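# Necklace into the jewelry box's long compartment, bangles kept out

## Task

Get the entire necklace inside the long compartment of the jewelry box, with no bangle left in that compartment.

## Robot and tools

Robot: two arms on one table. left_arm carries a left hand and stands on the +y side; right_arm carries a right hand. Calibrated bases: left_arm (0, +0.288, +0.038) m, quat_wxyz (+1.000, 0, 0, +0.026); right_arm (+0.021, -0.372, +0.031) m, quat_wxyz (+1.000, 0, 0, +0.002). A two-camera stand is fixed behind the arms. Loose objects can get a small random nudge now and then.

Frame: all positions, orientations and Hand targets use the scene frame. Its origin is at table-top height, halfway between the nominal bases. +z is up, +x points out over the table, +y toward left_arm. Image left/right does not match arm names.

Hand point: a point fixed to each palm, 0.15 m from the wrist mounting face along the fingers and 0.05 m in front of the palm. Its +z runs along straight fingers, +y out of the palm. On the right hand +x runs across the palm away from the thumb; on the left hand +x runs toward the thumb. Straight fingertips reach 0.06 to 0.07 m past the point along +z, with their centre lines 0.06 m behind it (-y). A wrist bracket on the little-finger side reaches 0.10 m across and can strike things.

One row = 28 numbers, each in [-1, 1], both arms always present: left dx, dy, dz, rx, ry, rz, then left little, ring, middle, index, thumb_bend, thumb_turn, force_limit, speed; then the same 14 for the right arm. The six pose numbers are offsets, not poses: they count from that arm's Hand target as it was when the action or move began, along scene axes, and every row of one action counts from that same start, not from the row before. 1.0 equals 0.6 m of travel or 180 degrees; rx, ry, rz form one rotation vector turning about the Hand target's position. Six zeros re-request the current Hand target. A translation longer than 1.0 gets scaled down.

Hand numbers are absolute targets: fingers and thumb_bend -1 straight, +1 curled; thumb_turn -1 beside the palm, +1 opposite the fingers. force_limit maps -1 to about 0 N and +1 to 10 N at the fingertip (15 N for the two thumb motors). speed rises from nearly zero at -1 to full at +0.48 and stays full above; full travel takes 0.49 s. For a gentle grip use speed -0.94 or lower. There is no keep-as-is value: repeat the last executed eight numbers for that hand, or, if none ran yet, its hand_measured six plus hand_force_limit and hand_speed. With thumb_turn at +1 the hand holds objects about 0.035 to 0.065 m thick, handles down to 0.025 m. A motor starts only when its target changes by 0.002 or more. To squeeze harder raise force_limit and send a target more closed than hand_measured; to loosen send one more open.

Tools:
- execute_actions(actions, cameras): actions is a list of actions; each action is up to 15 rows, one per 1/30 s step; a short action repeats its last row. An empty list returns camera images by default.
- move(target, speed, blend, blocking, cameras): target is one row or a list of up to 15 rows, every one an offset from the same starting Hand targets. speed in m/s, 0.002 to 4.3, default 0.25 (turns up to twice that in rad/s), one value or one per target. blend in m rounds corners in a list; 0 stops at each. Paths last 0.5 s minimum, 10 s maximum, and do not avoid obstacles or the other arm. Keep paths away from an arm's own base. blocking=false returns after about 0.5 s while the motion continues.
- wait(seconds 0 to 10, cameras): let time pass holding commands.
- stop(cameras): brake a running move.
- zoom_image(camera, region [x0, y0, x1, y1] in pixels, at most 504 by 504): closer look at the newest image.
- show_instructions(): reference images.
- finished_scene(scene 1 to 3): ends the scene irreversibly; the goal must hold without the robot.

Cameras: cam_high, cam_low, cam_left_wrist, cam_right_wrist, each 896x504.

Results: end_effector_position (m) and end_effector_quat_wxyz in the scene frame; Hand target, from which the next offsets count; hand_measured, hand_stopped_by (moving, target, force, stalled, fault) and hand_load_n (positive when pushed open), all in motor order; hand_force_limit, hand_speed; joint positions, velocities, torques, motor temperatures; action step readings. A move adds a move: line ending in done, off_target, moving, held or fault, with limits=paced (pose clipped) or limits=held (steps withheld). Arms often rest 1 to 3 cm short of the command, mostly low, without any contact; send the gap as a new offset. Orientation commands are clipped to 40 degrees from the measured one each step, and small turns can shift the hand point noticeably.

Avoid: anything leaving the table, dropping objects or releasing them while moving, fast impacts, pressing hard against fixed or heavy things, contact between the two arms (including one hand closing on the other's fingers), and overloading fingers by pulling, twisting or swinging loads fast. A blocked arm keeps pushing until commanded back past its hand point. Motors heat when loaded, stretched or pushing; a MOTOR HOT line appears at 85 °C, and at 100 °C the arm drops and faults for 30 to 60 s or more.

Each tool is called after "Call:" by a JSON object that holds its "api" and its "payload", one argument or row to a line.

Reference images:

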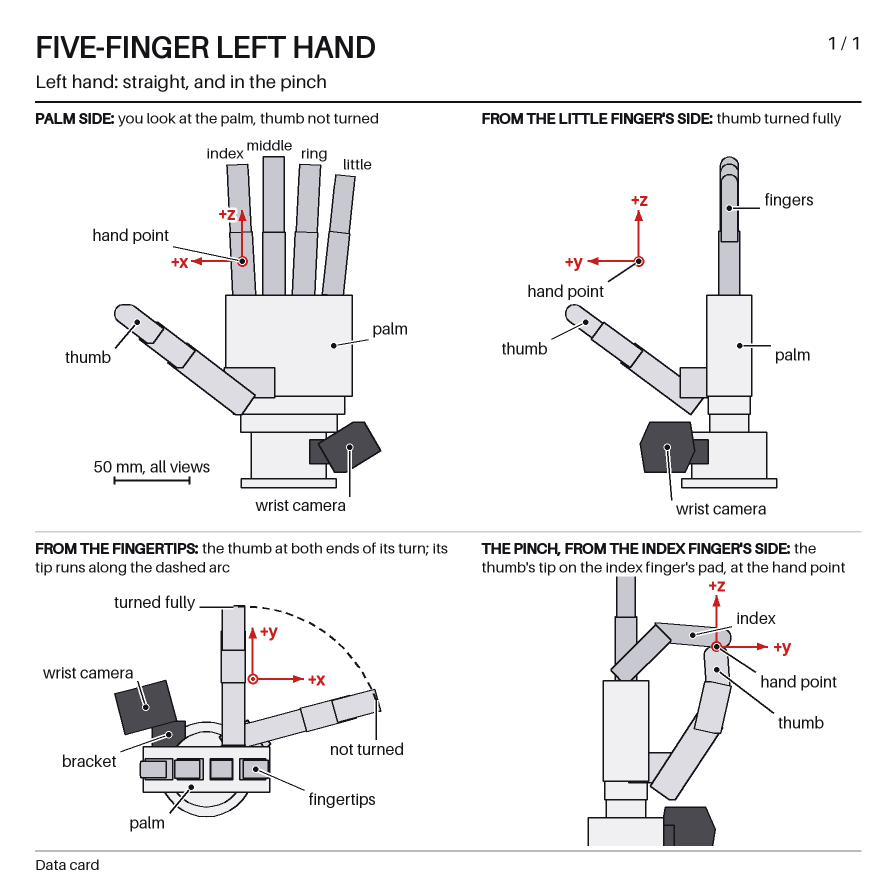

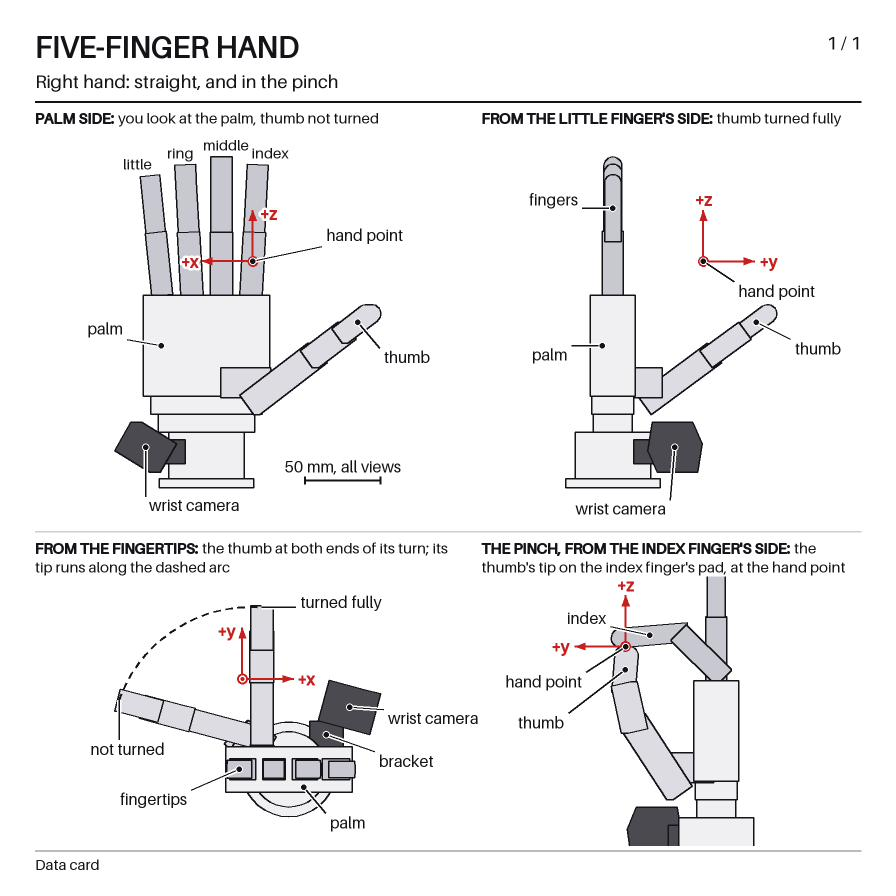

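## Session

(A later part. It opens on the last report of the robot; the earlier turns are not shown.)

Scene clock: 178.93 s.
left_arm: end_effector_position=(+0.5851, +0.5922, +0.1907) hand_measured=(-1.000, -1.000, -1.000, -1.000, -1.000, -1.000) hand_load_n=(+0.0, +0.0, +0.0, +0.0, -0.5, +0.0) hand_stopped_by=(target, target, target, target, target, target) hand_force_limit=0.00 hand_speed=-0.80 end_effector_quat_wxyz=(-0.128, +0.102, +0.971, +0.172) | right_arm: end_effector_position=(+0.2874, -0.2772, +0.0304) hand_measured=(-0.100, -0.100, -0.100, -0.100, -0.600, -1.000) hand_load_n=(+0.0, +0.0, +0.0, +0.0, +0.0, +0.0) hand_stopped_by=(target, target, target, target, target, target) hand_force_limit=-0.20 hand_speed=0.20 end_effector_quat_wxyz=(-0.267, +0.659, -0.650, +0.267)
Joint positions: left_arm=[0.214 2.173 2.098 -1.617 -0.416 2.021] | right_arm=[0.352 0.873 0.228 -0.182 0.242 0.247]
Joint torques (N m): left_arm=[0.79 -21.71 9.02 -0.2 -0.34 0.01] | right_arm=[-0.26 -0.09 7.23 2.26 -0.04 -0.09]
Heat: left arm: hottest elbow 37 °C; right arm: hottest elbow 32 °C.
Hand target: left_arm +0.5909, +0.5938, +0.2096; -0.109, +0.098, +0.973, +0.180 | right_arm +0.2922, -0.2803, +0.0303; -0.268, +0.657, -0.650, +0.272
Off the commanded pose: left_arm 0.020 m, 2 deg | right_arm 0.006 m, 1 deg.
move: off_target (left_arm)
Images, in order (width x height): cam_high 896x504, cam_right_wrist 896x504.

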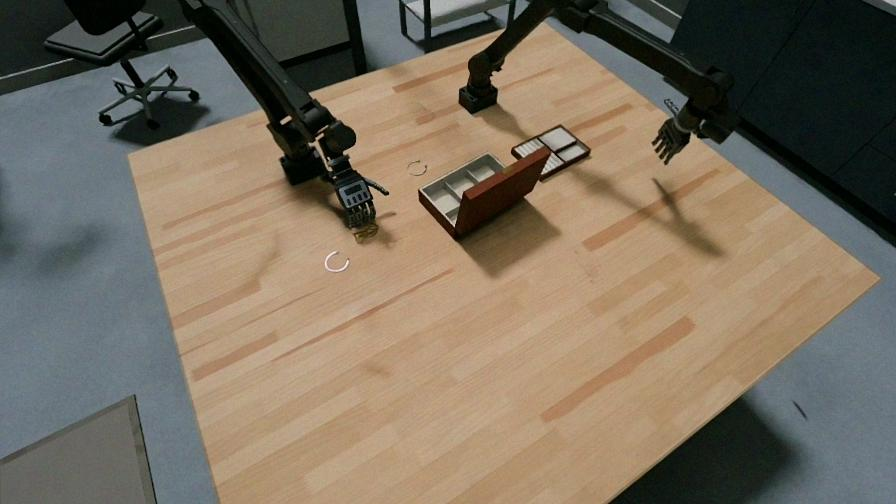

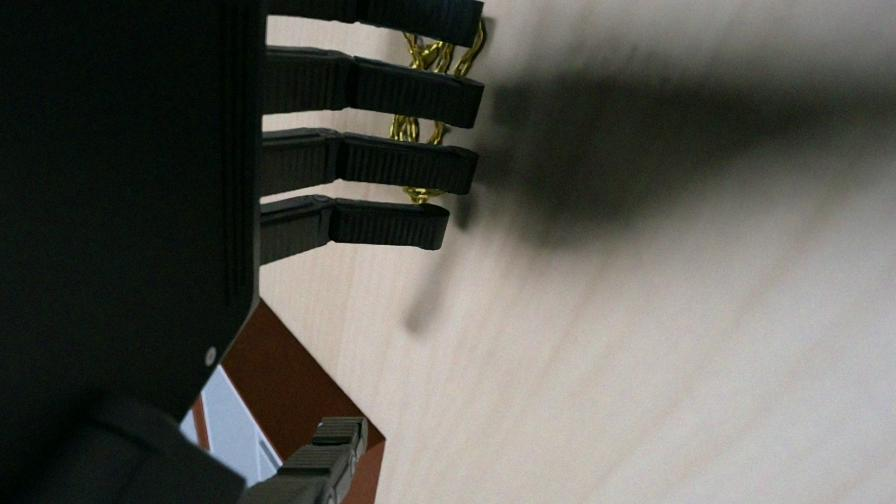

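Call:
{"api": "move", "payload": {
  "target": [
    [0,0,0,0,0,0,-1,-1,-1,-1,-1,-1,0,-0.8,0.0,-0.007,-0.0145,0,0,0,-0.1,-0.1,-0.1,-0.1,-0.6,-1,-0.2,0.2],
    [0,0,0,0,0,0,-1,-1,-1,-1,-1,-1,0,-0.8,0.19,0.015,-0.0145,0,0,0,-0.1,-0.1,-0.1,-0.1,-0.6,-1,-0.2,0.2]
  ],
  "speed": 0.06,
  "cameras": ["cam_high", "cam_right_wrist"]
}}

Call:
{"api": "zoom_image", "payload": {
  "camera": "cam_high",
  "region": [320, 200, 420, 270]
}}

Scene clock: 182.83 s.
left_arm: end_effector_position=(+0.5851, +0.5922, +0.1907) hand_measured=(-1.000, -1.000, -1.000, -1.000, -1.000, -1.000) hand_load_n=(+0.0, +0.0, +0.0, +0.0, +0.0, +0.0) hand_stopped_by=(target, target, target, target, target, target) hand_force_limit=0.00 hand_speed=-0.80 end_effector_quat_wxyz=(-0.128, +0.102, +0.971, +0.172) | right_arm: end_effector_position=(+0.3903, -0.2687, +0.0210) hand_measured=(-0.100, -0.100, -0.098, -0.100, -0.600, -1.000) hand_load_n=(+0.0, +0.0, -5.5, -0.5, +0.0, +0.0) hand_stopped_by=(target, target, target, target, target, target) hand_force_limit=-0.20 hand_speed=0.20 end_effector_quat_wxyz=(-0.267, +0.659, -0.651, +0.267)
Joint positions: left_arm=[0.214 2.173 2.098 -1.617 -0.416 2.021] | right_arm=[0.254 1.3 0.442 0.045 0.174 0.175]
Joint torques (N m): left_arm=[0.85 -21.77 8.91 -0.16 -0.36 0] | right_arm=[-0.32 -2.32 8.42 2.09 -0.11 -0.09]
Heat: left arm: hottest elbow 37 °C; right arm: hottest elbow 32 °C.
Hand target: left_arm +0.5909, +0.5938, +0.2096; -0.109, +0.098, +0.973, +0.180 | right_arm +0.4063, -0.2713, +0.0217; -0.268, +0.657, -0.650, +0.272
Off the commanded pose: left_arm 0.020 m, 2 deg | right_arm 0.016 m, 1 deg.
move: off_target (left_arm, right_arm)
Images, in order (width x height): cam_high 896x504, cam_right_wrist 896x504.

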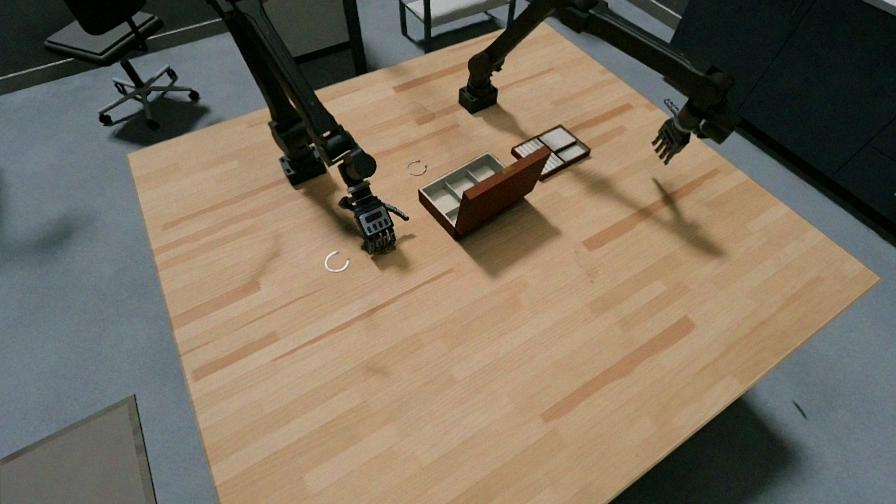

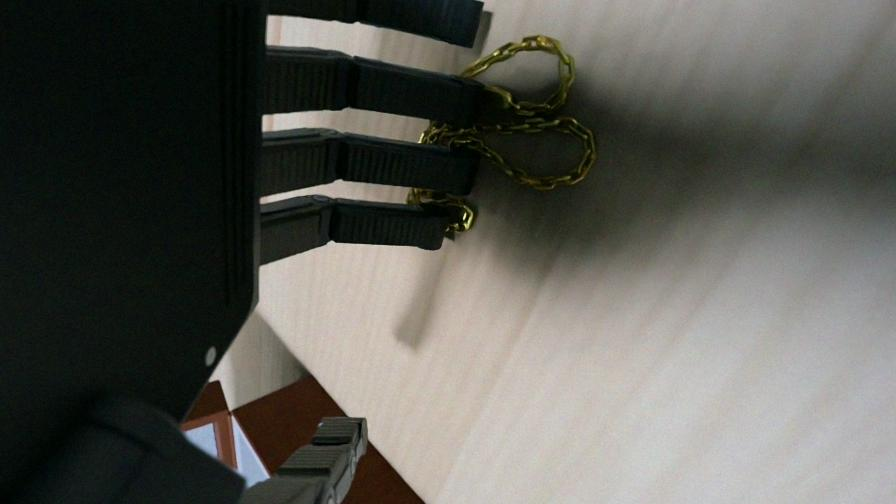

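Scaled by 5.040 from the camera's 896x504 image, which has a finer 1280x720 frame.

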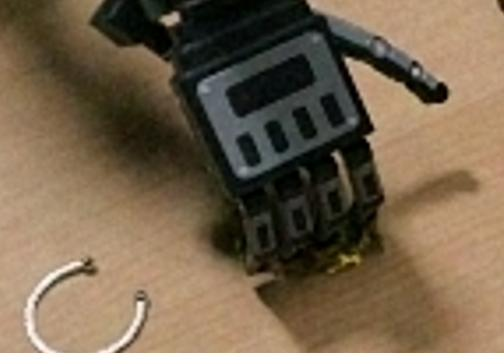

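Call:
{"api": "move", "payload": {
  "target": [
    [0,0,0,0,0,0,-1,-1,-1,-1,-1,-1,0,-0.8,-0.01,0.0,0.1,0,0,0,-0.1,-0.1,-0.1,-0.1,-0.6,-1,-0.2,0.2],
    [0,0,0,0,0,0,-1,-1,-1,-1,-1,-1,0,-0.8,0.03,0.0,0.14,0,-0.2,0,-0.1,-0.1,-0.1,-0.1,-0.6,-1,-0.2,0.2]
  ],
  "speed": 0.12,
  "blend": [0.02, 0],
  "cameras": ["cam_high", "cam_right_wrist"]
}}

Call:
{"api": "zoom_image", "payload": {
  "camera": "cam_high",
  "region": [330, 210, 430, 280]
}}

Scene clock: 187.47 s.
left_arm: end_effector_position=(+0.5851, +0.5922, +0.1907) hand_measured=(-1.000, -1.000, -1.000, -1.000, -1.000, -1.000) hand_load_n=(+0.0, +0.0, +0.0, +0.0, +0.0, +0.0) hand_stopped_by=(target, target, target, target, target, target) hand_force_limit=0.00 hand_speed=-0.80 end_effector_quat_wxyz=(-0.128, +0.102, +0.971, +0.172) | right_arm: end_effector_position=(+0.4246, -0.2765, +0.1059) hand_measured=(-0.100, -0.100, -0.100, -0.100, -0.600, -1.000) hand_load_n=(+0.0, +0.0, +0.0, +0.0, +0.0, +0.0) hand_stopped_by=(target, target, target, target, target, target) hand_force_limit=-0.20 hand_speed=0.20 end_effector_quat_wxyz=(-0.453, +0.537, -0.544, +0.460)
Joint positions: left_arm=[0.214 2.173 2.098 -1.617 -0.416 2.021] | right_arm=[0.294 1.261 0.206 0.879 0.307 0.053]
Joint torques (N m): left_arm=[0.56 -21.83 8.94 -0.13 -0.34 0] | right_arm=[1.9 -2.43 5.2 2.85 0.1 -0.09]
Heat: left arm: hottest elbow 37 °C; right arm: hottest elbow 32 °C.
Hand target: left_arm +0.5909, +0.5938, +0.2096; -0.109, +0.098, +0.973, +0.180 | right_arm +0.4243, -0.2712, +0.1057; -0.456, +0.541, -0.535, +0.462
Off the commanded pose: left_arm 0.020 m, 2 deg | right_arm 0.005 m, 1 deg.
move: off_target (left_arm)
Images, in order (width x height): cam_high 896x504, cam_right_wrist 896x504.

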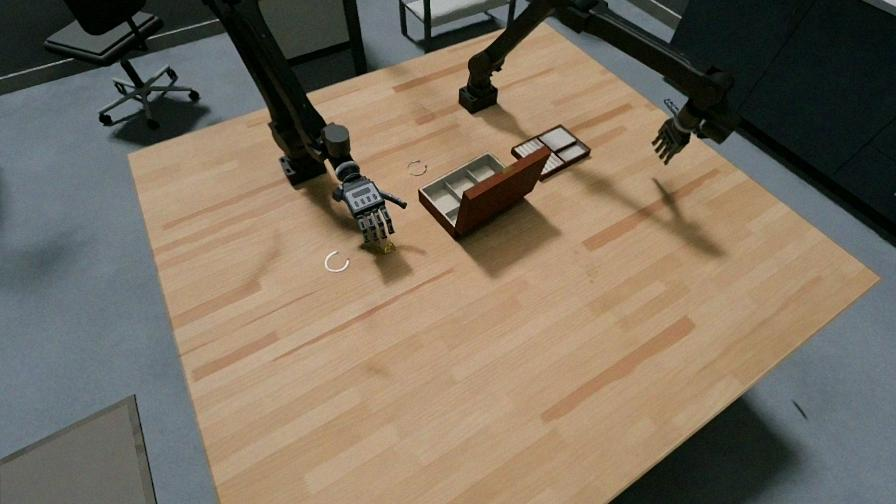

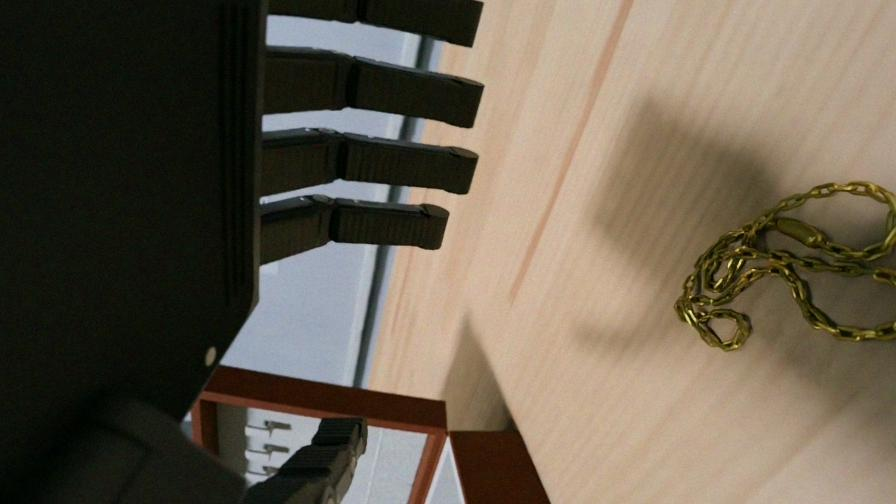

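Scaled by 5.040 from the camera's 896x504 image, which has a finer 1280x720 frame.

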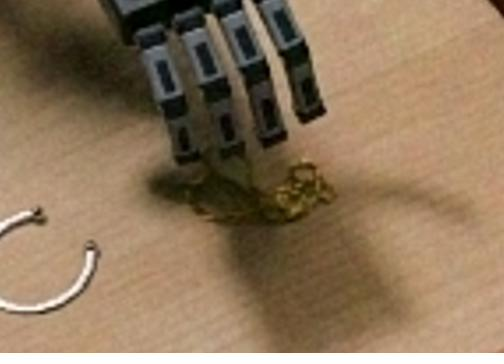

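Call:
{"api": "move", "payload": {
  "target": [0,0,0,0,0,0,-1,-1,-1,-1,-1,-1,0,-0.8,-0.024,-0.003,-0.126,0,0,0,-1,-1,-0.15,-0.15,-0.05,1,-0.2,0.2],
  "speed": 0.12,
  "cameras": ["cam_high", "cam_right_wrist"]
}}

Call:
{"api": "zoom_image", "payload": {
  "camera": "cam_high",
  "region": [330, 210, 430, 280]
}}

Call:
{"api": "zoom_image", "payload": {
  "camera": "cam_right_wrist",
  "region": [400, 120, 700, 320]
}}

Scene clock: 190.70 s.
left_arm: end_effector_position=(+0.5851, +0.5922, +0.1907) hand_measured=(-1.000, -1.000, -1.000, -1.000, -1.000, -1.000) hand_load_n=(+0.0, +0.0, +0.0, +0.0, +0.0, +0.0) hand_stopped_by=(target, target, target, target, target, target) hand_force_limit=0.00 hand_speed=-0.80 end_effector_quat_wxyz=(-0.128, +0.102, +0.971, +0.172) | right_arm: end_effector_position=(+0.4121, -0.2777, +0.0304) hand_measured=(-1.000, -1.000, -0.150, -0.150, -0.050, +1.000) hand_load_n=(+0.0, +0.0, +0.0, +0.0, +0.0, +0.0) hand_stopped_by=(target, target, target, target, target, target) hand_force_limit=-0.20 hand_speed=0.20 end_effector_quat_wxyz=(-0.453, +0.537, -0.543, +0.461)
Joint positions: left_arm=[0.214 2.173 2.098 -1.617 -0.416 2.021] | right_arm=[0.306 1.794 0.158 1.461 0.319 0.053]
Joint torques (N m): left_arm=[0.62 -21.54 8.92 -0.16 -0.35 0] | right_arm=[1.9 -4.42 1.1 2.85 0.11 -0.08]
Heat: left arm: hottest elbow 37 °C; right arm: hottest elbow 32 °C.
Hand target: left_arm +0.5909, +0.5938, +0.2096; -0.109, +0.098, +0.973, +0.180 | right_arm +0.4098, -0.2731, +0.0300; -0.456, +0.541, -0.535, +0.462
Off the commanded pose: left_arm 0.020 m, 2 deg | right_arm 0.005 m, 1 deg.
move: off_target (left_arm)
Images, in order (width x height): cam_high 896x504, cam_right_wrist 896x504.

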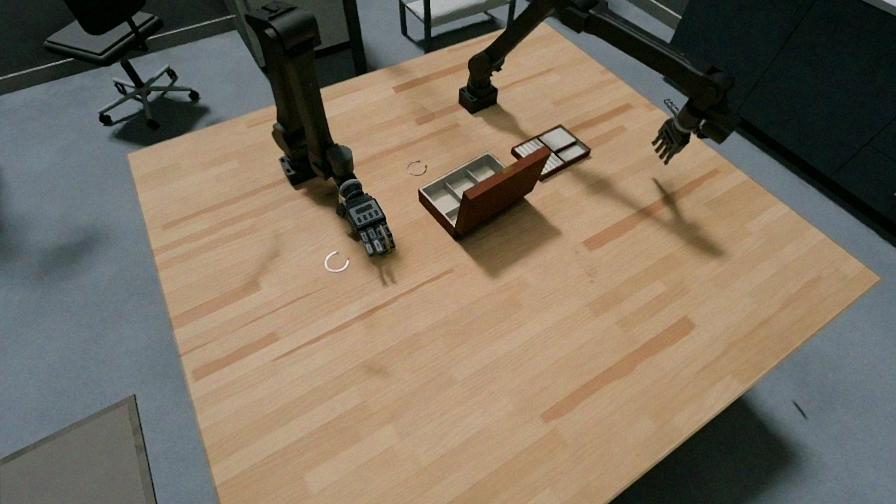

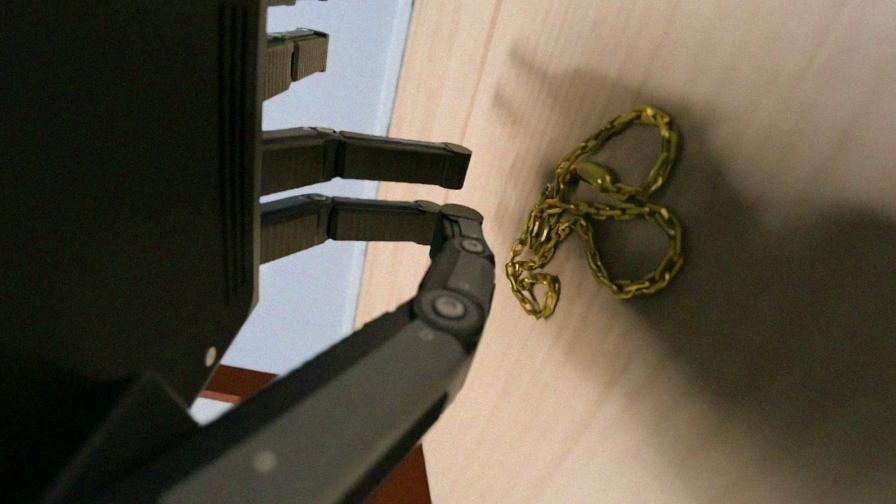

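Scaled by 5.040 from the camera's 896x504 image, which has a finer 1280x720 frame.

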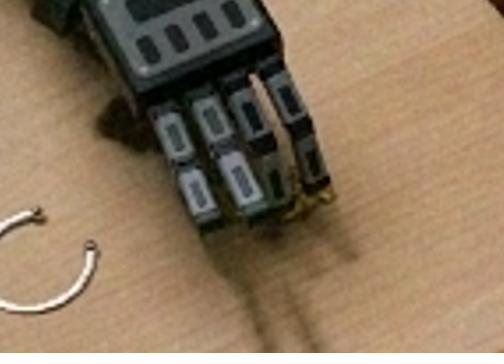

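Scaled by 1.680 from the camera's 896x504 image, which has a finer 1280x720 frame.

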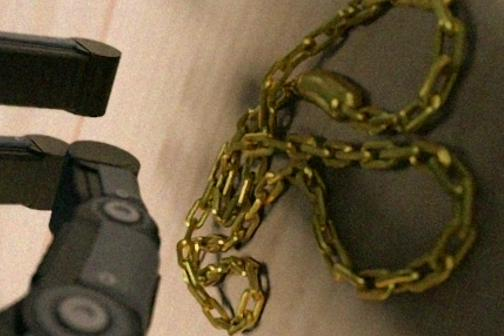

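Call:
{"api": "move", "payload": {
  "target": [
    [0,0,0,0,0,0,-1,-1,-1,-1,-1,-1,0,-0.8,0.0,0.0,-0.037,0,0,0,-1,-1,-0.15,-0.15,-0.05,1,-0.2,0.2]
  ],
  "speed": 0.05,
  "cameras": ["cam_high", "cam_right_wrist"]
}}

Call:
{"api": "zoom_image", "payload": {
  "camera": "cam_right_wrist",
  "region": [400, 120, 700, 320]
}}

Scene clock: 194.17 s.
left_arm: end_effector_position=(+0.5851, +0.5922, +0.1907) hand_measured=(-1.000, -1.000, -1.000, -1.000, -1.000, -1.000) hand_load_n=(+0.0, +0.0, +0.0, +0.5, +0.0, +0.0) hand_stopped_by=(target, target, target, target, target, target) hand_force_limit=0.00 hand_speed=-0.80 end_effector_quat_wxyz=(-0.128, +0.102, +0.971, +0.172) | right_arm: end_effector_position=(+0.4076, -0.2794, +0.0065) hand_measured=(-1.000, -1.000, -0.150, -0.150, -0.050, +1.000) hand_load_n=(+0.0, -0.5, +0.0, +0.0, +0.0, +0.0) hand_stopped_by=(target, target, target, target, target, target) hand_force_limit=-0.20 hand_speed=0.20 end_effector_quat_wxyz=(-0.440, +0.547, -0.548, +0.454)
Joint positions: left_arm=[0.214 2.173 2.098 -1.617 -0.416 2.021] | right_arm=[0.306 1.908 0.166 1.53 0.32 0.053]
Joint torques (N m): left_arm=[0.56 -21.77 8.91 -0.17 -0.37 0.01] | right_arm=[1.9 -4.89 1.16 2.84 0.11 -0.01]
Heat: left arm: hottest elbow 37 °C; right arm: hottest elbow 31 °C.
Hand target: left_arm +0.5909, +0.5938, +0.2096; -0.109, +0.098, +0.973, +0.180 | right_arm +0.4099, -0.2731, +0.0078; -0.456, +0.541, -0.535, +0.462
Off the commanded pose: left_arm 0.020 m, 2 deg | right_arm 0.007 m, 3 deg.
joint sent to its limit (right arm) — joint 4 (wrist pitch), upper limit. The joint targets still meet the commanded pose.
move: off_target (left_arm, right_arm)
Images, in order (width x height): cam_high 896x504, cam_right_wrist 896x504.

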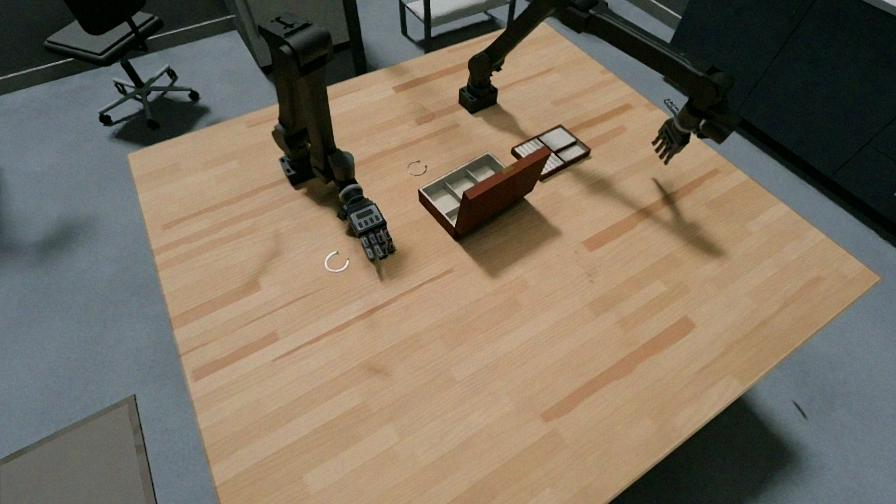

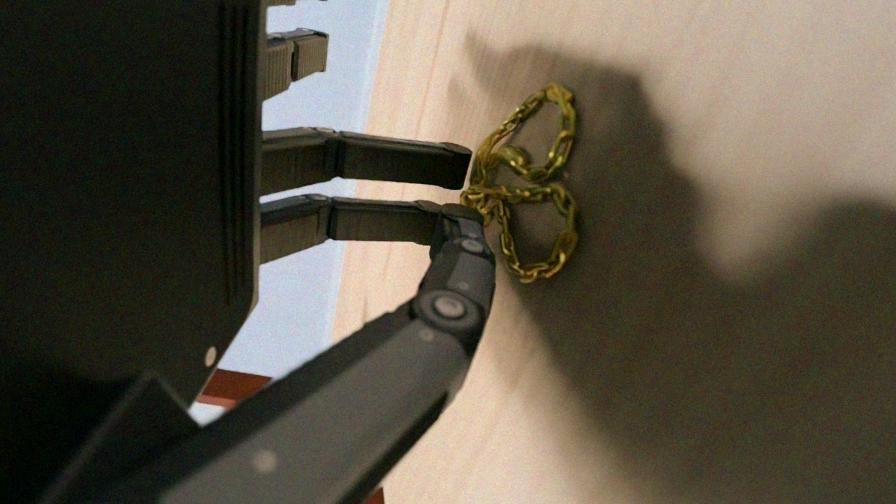

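Scaled by 1.680 from the camera's 896x504 image, which has a finer 1280x720 frame.

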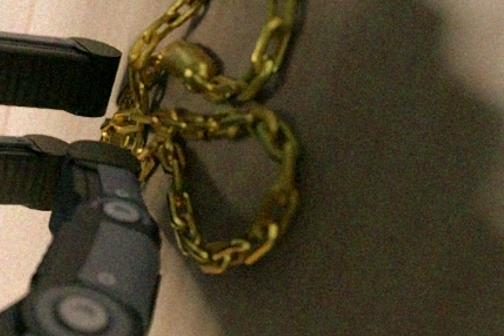

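Call:
{"api": "move", "payload": {
  "target": [
    [0,0,0,0,0,0,-1,-1,-1,-1,-1,-1,0,-0.8,0.0,0.0,-0.002,0,0,0,-1,-1,0.1,0.1,-0.05,1,-0.1,-0.5],
    [0,0,0,0,0,0,-1,-1,-1,-1,-1,-1,0,-0.8,0.0,0.0,-0.006,0,0,0,-1,-1,0.6,0.6,-0.05,1,-0.05,-0.7]
  ],
  "speed": 0.05,
  "cameras": ["cam_right_wrist"]
}}

Call:
{"api": "zoom_image", "payload": {
  "camera": "cam_right_wrist",
  "region": [400, 120, 700, 320]
}}

Scene clock: 196.73 s.
left_arm: end_effector_position=(+0.5851, +0.5922, +0.1907) hand_measured=(-1.000, -1.000, -1.000, -1.000, -1.000, -1.000) hand_load_n=(+0.0, +0.0, +0.0, +0.0, +0.0, +0.0) hand_stopped_by=(target, target, target, target, target, target) hand_force_limit=0.00 hand_speed=-0.80 end_effector_quat_wxyz=(-0.128, +0.102, +0.971, +0.172) | right_arm: end_effector_position=(+0.4119, -0.2781, +0.0081) hand_measured=(-1.000, -1.000, +0.234, +0.260, -0.050, +1.000) hand_load_n=(+0.0, +0.0, +5.0, +5.0, +2.0, -5.0) hand_stopped_by=(target, target, force, force, target, target) hand_force_limit=-0.05 hand_speed=-0.70 end_effector_quat_wxyz=(-0.444, +0.543, -0.547, +0.457)
Joint positions: left_arm=[0.214 2.173 2.098 -1.617 -0.416 2.021] | right_arm=[0.307 1.915 0.175 1.54 0.321 0.053]
Joint torques (N m): left_arm=[0.5 -21.54 8.98 -0.17 -0.35 -0.01] | right_arm=[1.9 -4.72 0.73 2.36 0.06 0.01]
Heat: left arm: hottest elbow 37 °C; right arm: hottest elbow 31 °C.
Hand target: left_arm +0.5909, +0.5938, +0.2096; -0.109, +0.098, +0.973, +0.180 | right_arm +0.4098, -0.2731, +0.0042; -0.456, +0.541, -0.535, +0.462
Off the commanded pose: left_arm 0.020 m, 2 deg | right_arm 0.007 m, 2 deg.
joint sent to its limit (right arm) — joint 4 (wrist pitch), upper limit. The joint targets still meet the commanded pose.
move: off_target (left_arm)
Images, in order (width x height): cam_right_wrist 896x504.

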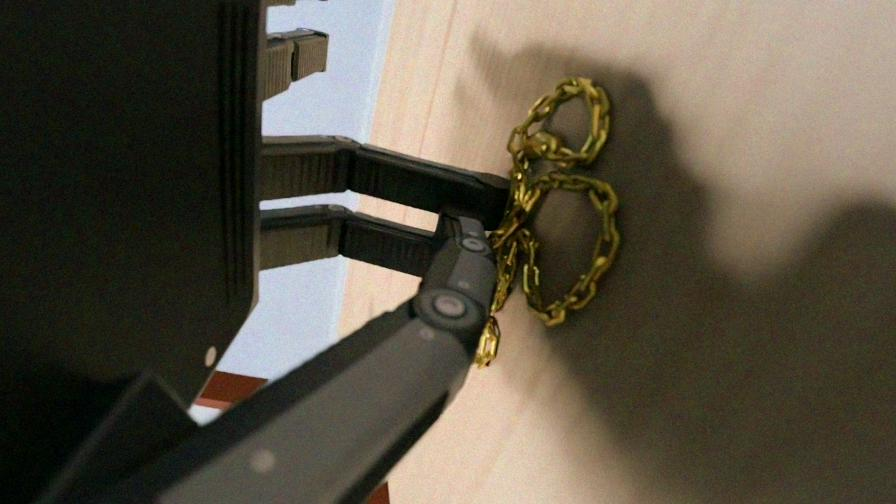

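Scaled by 1.680 from the camera's 896x504 image, which has a finer 1280x720 frame.

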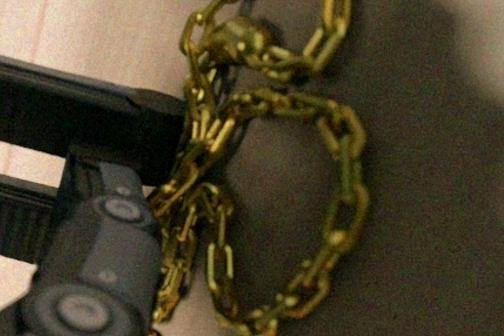

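Call:
{"api": "move", "payload": {
  "target": [
    [0,0,0,0,0,0,-1,-1,-1,-1,-1,-1,0,-0.8,0.0,0.0,-0.008,0,0,0,-1,-1,0.6,0.6,-0.05,1,-0.05,-0.7]
  ],
  "speed": 0.05,
  "cameras": ["cam_low"]
}}

Scene clock: 198.70 s.
left_arm: end_effector_position=(+0.5851, +0.5922, +0.1907) hand_measured=(-1.000, -1.000, -1.000, -1.000, -1.000, -1.000) hand_load_n=(+0.0, +0.0, +0.0, +0.0, -0.5, +0.0) hand_stopped_by=(target, target, target, target, target, target) hand_force_limit=0.00 hand_speed=-0.80 end_effector_quat_wxyz=(-0.128, +0.102, +0.971, +0.172) | right_arm: end_effector_position=(+0.4120, -0.2781, +0.0080) hand_measured=(-1.000, -1.000, +0.234, +0.260, -0.050, +1.000) hand_load_n=(+0.0, -0.5, +4.5, +5.0, +1.5, -5.0) hand_stopped_by=(target, target, force, force, target, target) hand_force_limit=-0.05 hand_speed=-0.70 end_effector_quat_wxyz=(-0.445, +0.542, -0.546, +0.457)
Joint positions: left_arm=[0.214 2.173 2.098 -1.617 -0.416 2.021] | right_arm=[0.307 1.921 0.175 1.549 0.321 0.053]
Joint torques (N m): left_arm=[0.56 -21.6 8.88 -0.14 -0.35 0.02] | right_arm=[1.85 -4.25 1.05 1.98 0.06 0.03]
Heat: left arm: hottest elbow 37 °C; right arm: hottest elbow 31 °C.
Hand target: left_arm +0.5909, +0.5938, +0.2096; -0.109, +0.098, +0.973, +0.180 | right_arm +0.4099, -0.2730, -0.0005; -0.456, +0.541, -0.535, +0.462
Off the commanded pose: left_arm 0.020 m, 2 deg | right_arm 0.010 m, 2 deg.
joint sent to its limit (right arm) — joint 4 (wrist pitch), upper limit. The joint targets still meet the commanded pose.
move: off_target (left_arm)
Images, in order (width x height): cam_low 896x504.

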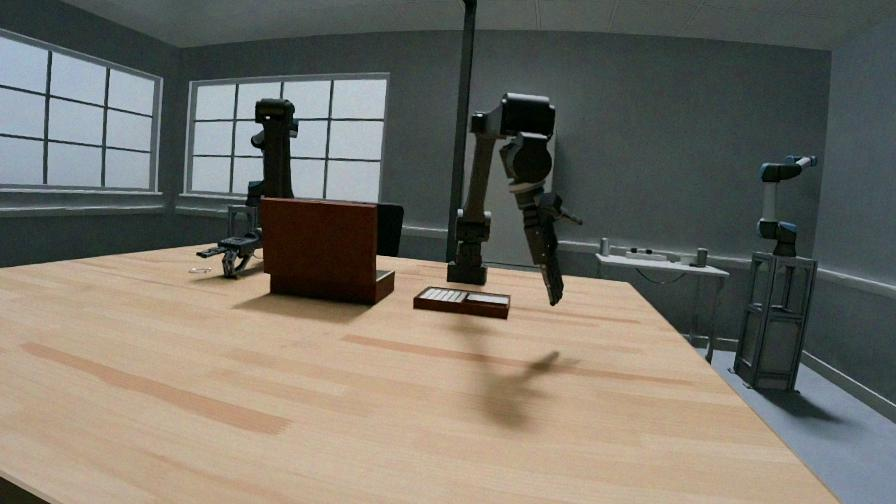

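Call:
{"api": "zoom_image", "payload": {
  "camera": "cam_low",
  "region": [180, 200, 280, 290]
}}

Scaled by 5.040 from the camera's 896x504 image, which has a finer 1280x720 frame.

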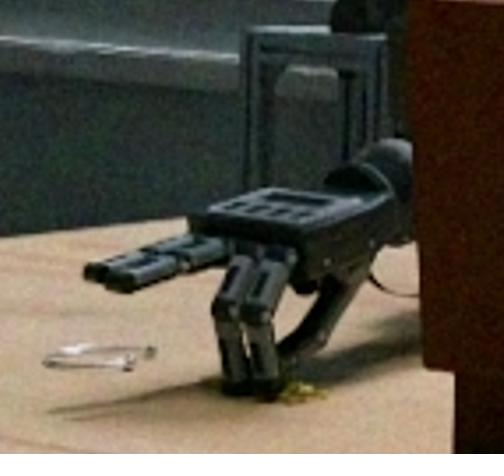

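Call:
{"api": "move", "payload": {
  "target": [
    [0,0,0,0,0,0,-1,-1,-1,-1,-1,-1,0,-0.8,0.0,0.0,0.07,0,0,0,-1,-1,0.6,0.6,-0.05,1,-0.05,-0.7]
  ],
  "speed": 0.06,
  "cameras": ["cam_high","cam_right_wrist","cam_low"]
}}

Call:
{"api": "zoom_image", "payload": {
  "camera": "cam_low",
  "region": [180, 200, 280, 290]
}}

Scene clock: 201.13 s.
left_arm: end_effector_position=(+0.5851, +0.5922, +0.1907) hand_measured=(-1.000, -1.000, -1.000, -1.000, -1.000, -1.000) hand_load_n=(+0.0, +0.0, +0.0, +0.0, +0.0, +0.0) hand_stopped_by=(target, target, target, target, target, target) hand_force_limit=0.00 hand_speed=-0.80 end_effector_quat_wxyz=(-0.128, +0.102, +0.971, +0.172) | right_arm: end_effector_position=(+0.4121, -0.2780, +0.0382) hand_measured=(-1.000, -1.000, +0.234, +0.260, -0.050, +1.000) hand_load_n=(+0.0, +0.0, +5.0, +5.0, +1.5, -4.5) hand_stopped_by=(target, target, force, force, target, target) hand_force_limit=-0.05 hand_speed=-0.70 end_effector_quat_wxyz=(-0.454, +0.535, -0.543, +0.462)
Joint positions: left_arm=[0.214 2.173 2.098 -1.617 -0.416 2.021] | right_arm=[0.307 1.741 0.153 1.418 0.321 0.053]
Joint torques (N m): left_arm=[0.79 -21.95 8.92 -0.2 -0.35 0] | right_arm=[1.9 -6.59 1.36 1.37 0 -0.08]
Heat: left arm: hottest elbow 37 °C; right arm: hottest elbow 31 °C.
Hand target: left_arm +0.5909, +0.5938, +0.2096; -0.109, +0.098, +0.973, +0.180 | right_arm +0.4098, -0.2731, +0.0414; -0.456, +0.541, -0.535, +0.462
Off the commanded pose: left_arm 0.020 m, 2 deg | right_arm 0.006 m, 1 deg.
move: off_target (left_arm)
Images, in order (width x height): cam_high 896x504, cam_low 896x504, cam_right_wrist 896x504.

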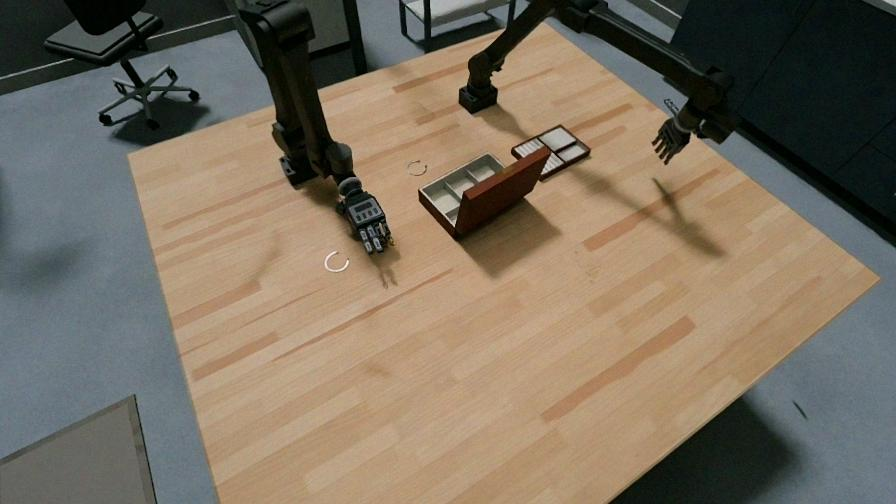

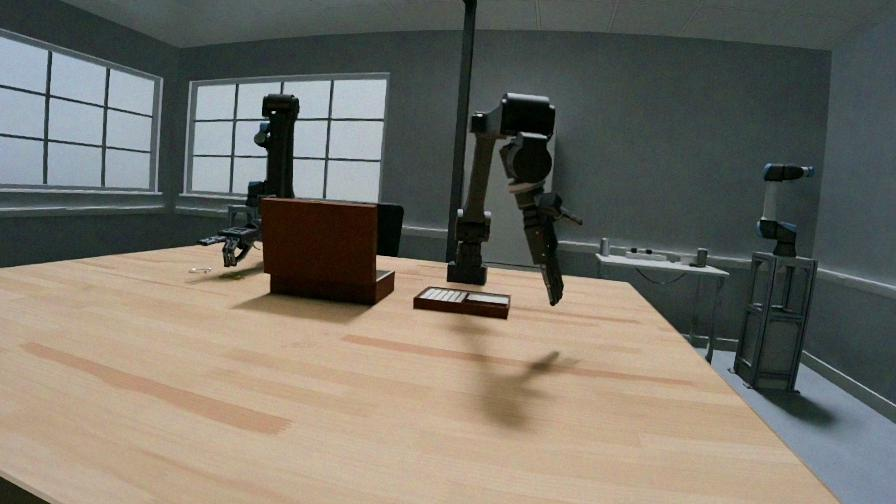

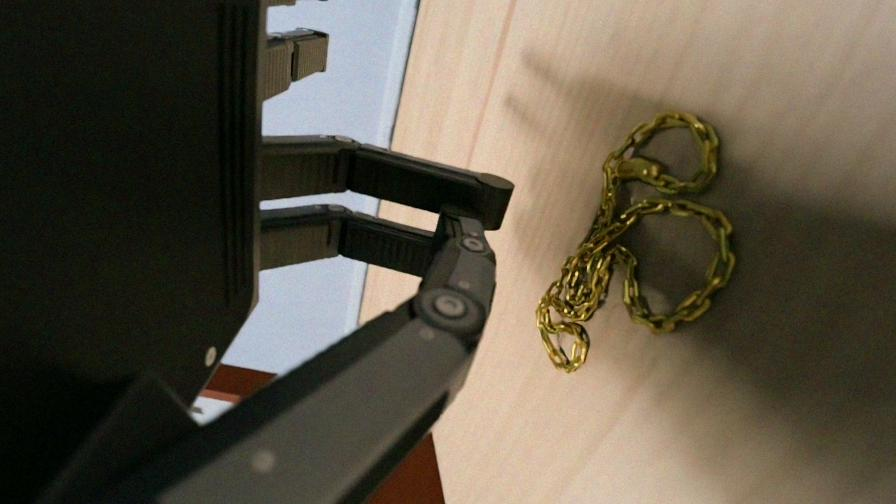

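Scaled by 5.040 from the camera's 896x504 image, which has a finer 1280x720 frame.

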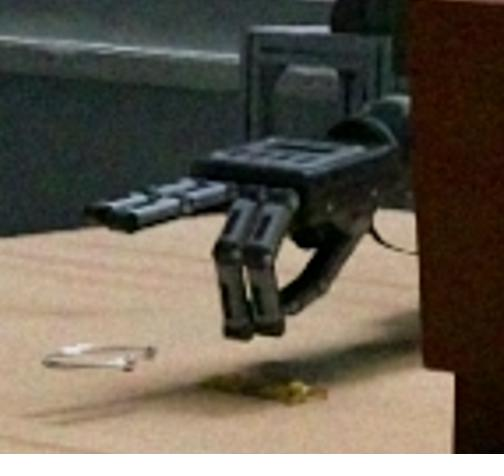

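Call:
{"api": "move", "payload": {
  "target": [
    [0,0,0,0,0,0,-1,-1,-1,-1,-1,-1,0,-0.8,0.0,0.0,0.02,0,0,0,-1,-1,0.0,0.0,-0.3,1,-0.05,0.2],
    [0,0,0,0,0,0,-1,-1,-1,-1,-1,-1,0,-0.8,0.0,0.0,0.03,0,0,0,-1,-1,0.7,0.7,-0.3,1,-0.3,-0.7]
  ],
  "speed": 0.06,
  "cameras": ["cam_right_wrist","cam_low"]
}}

Call:
{"api": "zoom_image", "payload": {
  "camera": "cam_low",
  "region": [200, 220, 260, 280]
}}

Scene clock: 205.90 s.
left_arm: end_effector_position=(+0.5851, +0.5922, +0.1907) hand_measured=(-1.000, -1.000, -1.000, -1.000, -1.000, -1.000) hand_load_n=(+0.0, +0.0, +0.0, +0.0, +0.0, +0.0) hand_stopped_by=(target, target, target, target, target, target) hand_force_limit=0.00 hand_speed=-0.80 end_effector_quat_wxyz=(-0.128, +0.102, +0.971, +0.172) | right_arm: end_effector_position=(+0.4120, -0.2780, +0.0564) hand_measured=(-1.000, -1.000, +0.298, +0.384, -0.302, +1.000) hand_load_n=(+0.0, +0.0, +5.0, +5.0, +5.0, +0.0) hand_stopped_by=(target, target, force, force, target, target) hand_force_limit=-0.30 hand_speed=-0.70 end_effector_quat_wxyz=(-0.454, +0.535, -0.543, +0.462)
Joint positions: left_arm=[0.214 2.173 2.098 -1.617 -0.416 2.021] | right_arm=[0.307 1.594 0.149 1.274 0.321 0.053]
Joint torques (N m): left_arm=[0.97 -21.66 8.96 -0.18 -0.35 0] | right_arm=[1.9 -5.89 2.45 1.37 0 -0.08]
Heat: left arm: hottest elbow 37 °C; right arm: hottest waist 30 °C.
Hand target: left_arm +0.5909, +0.5938, +0.2096; -0.109, +0.098, +0.973, +0.180 | right_arm +0.4098, -0.2731, +0.0594; -0.456, +0.541, -0.535, +0.462
Off the commanded pose: left_arm 0.020 m, 2 deg | right_arm 0.006 m, 1 deg.
move: off_target (left_arm)
Images, in order (width x height): cam_low 896x504, cam_right_wrist 896x504.

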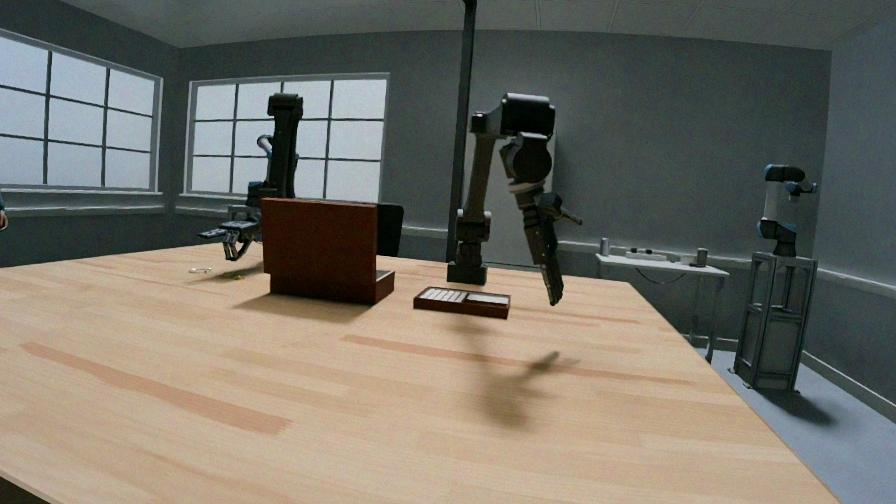

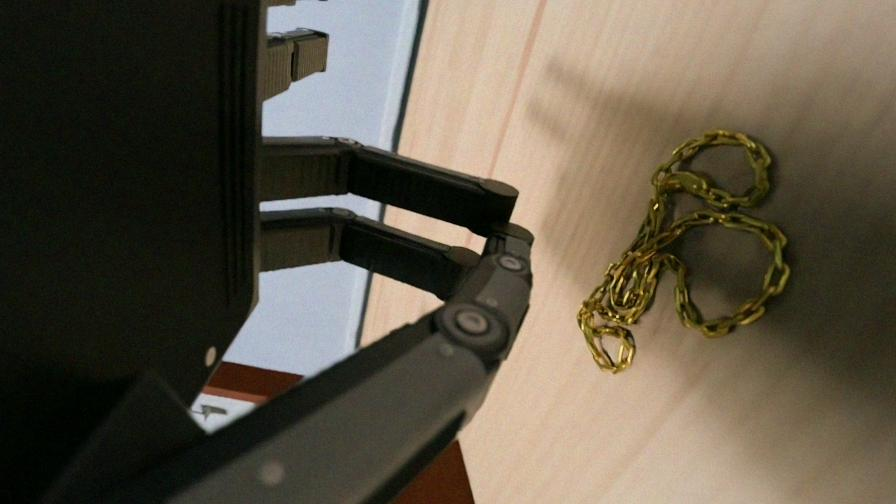

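Scaled by 8.400 from the camera's 896x504 image, which has a finer 1280x720 frame.

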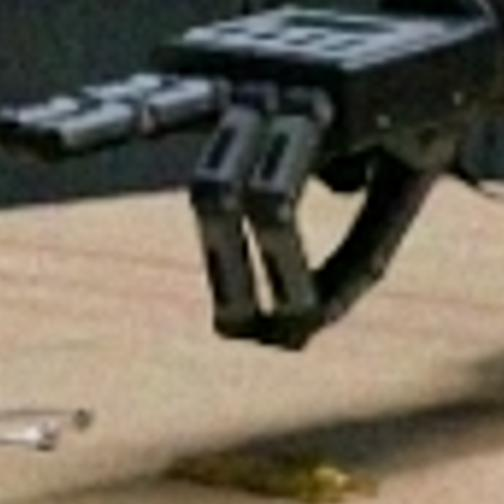

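Call:
{"api": "move", "payload": {
  "target": [
    [0,0,0,0,0,0,-1,-1,-1,-1,-1,-1,0,-0.8,-0.1,0.005,0.07,0,0.15,0,-0.1,-0.1,-0.1,-0.1,-0.6,-1,-0.2,0.2],
    [0,0,0,0,0,0,-1,-1,-1,-1,-1,-1,0,-0.8,-0.14,0.005,0.02,0,0.2,0,-0.1,-0.1,-0.1,-0.1,-0.6,-1,-0.2,0.2]
  ],
  "speed": 0.15,
  "blend": [0.02, 0],
  "cameras": ["cam_high", "cam_right_wrist"]
}}

Call:
{"api": "zoom_image", "payload": {
  "camera": "cam_high",
  "region": [330, 210, 430, 280]
}}

Scene clock: 210.50 s.
left_arm: end_effector_position=(+0.5851, +0.5922, +0.1907) hand_measured=(-1.000, -1.000, -1.000, -1.000, -1.000, -1.000) hand_load_n=(+0.0, +0.0, +0.5, +0.0, +0.0, +0.0) hand_stopped_by=(target, target, target, target, target, target) hand_force_limit=0.00 hand_speed=-0.80 end_effector_quat_wxyz=(-0.128, +0.102, +0.971, +0.172) | right_arm: end_effector_position=(+0.3076, -0.2799, +0.0519) hand_measured=(-0.100, -0.100, -0.100, -0.100, -0.600, -1.000) hand_load_n=(+0.0, +0.0, +0.0, +0.0, +0.0, -0.5) hand_stopped_by=(target, target, target, target, target, target) hand_force_limit=-0.20 hand_speed=0.20 end_effector_quat_wxyz=(-0.253, +0.665, -0.649, +0.270)
Joint positions: left_arm=[0.214 2.173 2.098 -1.617 -0.416 2.021] | right_arm=[0.322 0.904 0.319 -0.26 0.235 0.213]
Joint torques (N m): left_arm=[0.5 -21.95 9.02 -0.1 -0.36 0] | right_arm=[1.32 -0.85 11.34 0.92 -0.04 0.21]
Heat: left arm: hottest elbow 37 °C; right arm: hottest waist 30 °C.
Hand target: left_arm +0.5909, +0.5938, +0.2096; -0.109, +0.098, +0.973, +0.180 | right_arm +0.3258, -0.2700, +0.0714; -0.268, +0.657, -0.650, +0.272
Off the commanded pose: left_arm 0.020 m, 2 deg | right_arm 0.028 m, 2 deg.
move: off_target (left_arm, right_arm)
Images, in order (width x height): cam_high 896x504, cam_right_wrist 896x504.

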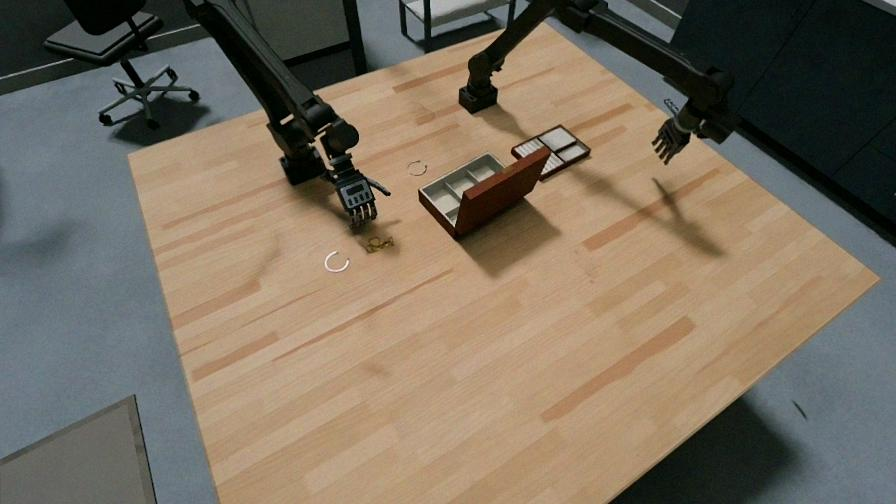

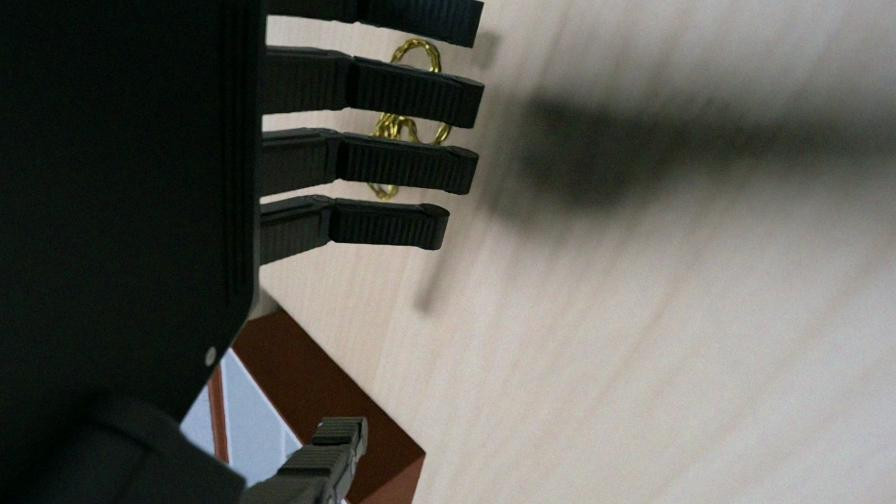

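Scaled by 5.040 from the camera's 896x504 image, which has a finer 1280x720 frame.

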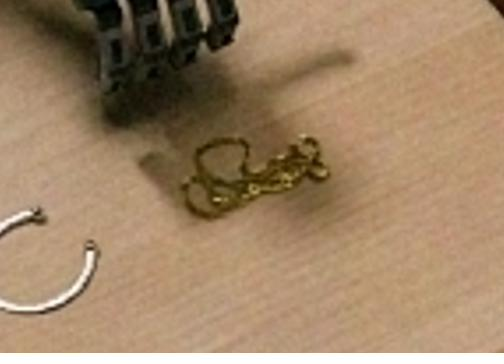

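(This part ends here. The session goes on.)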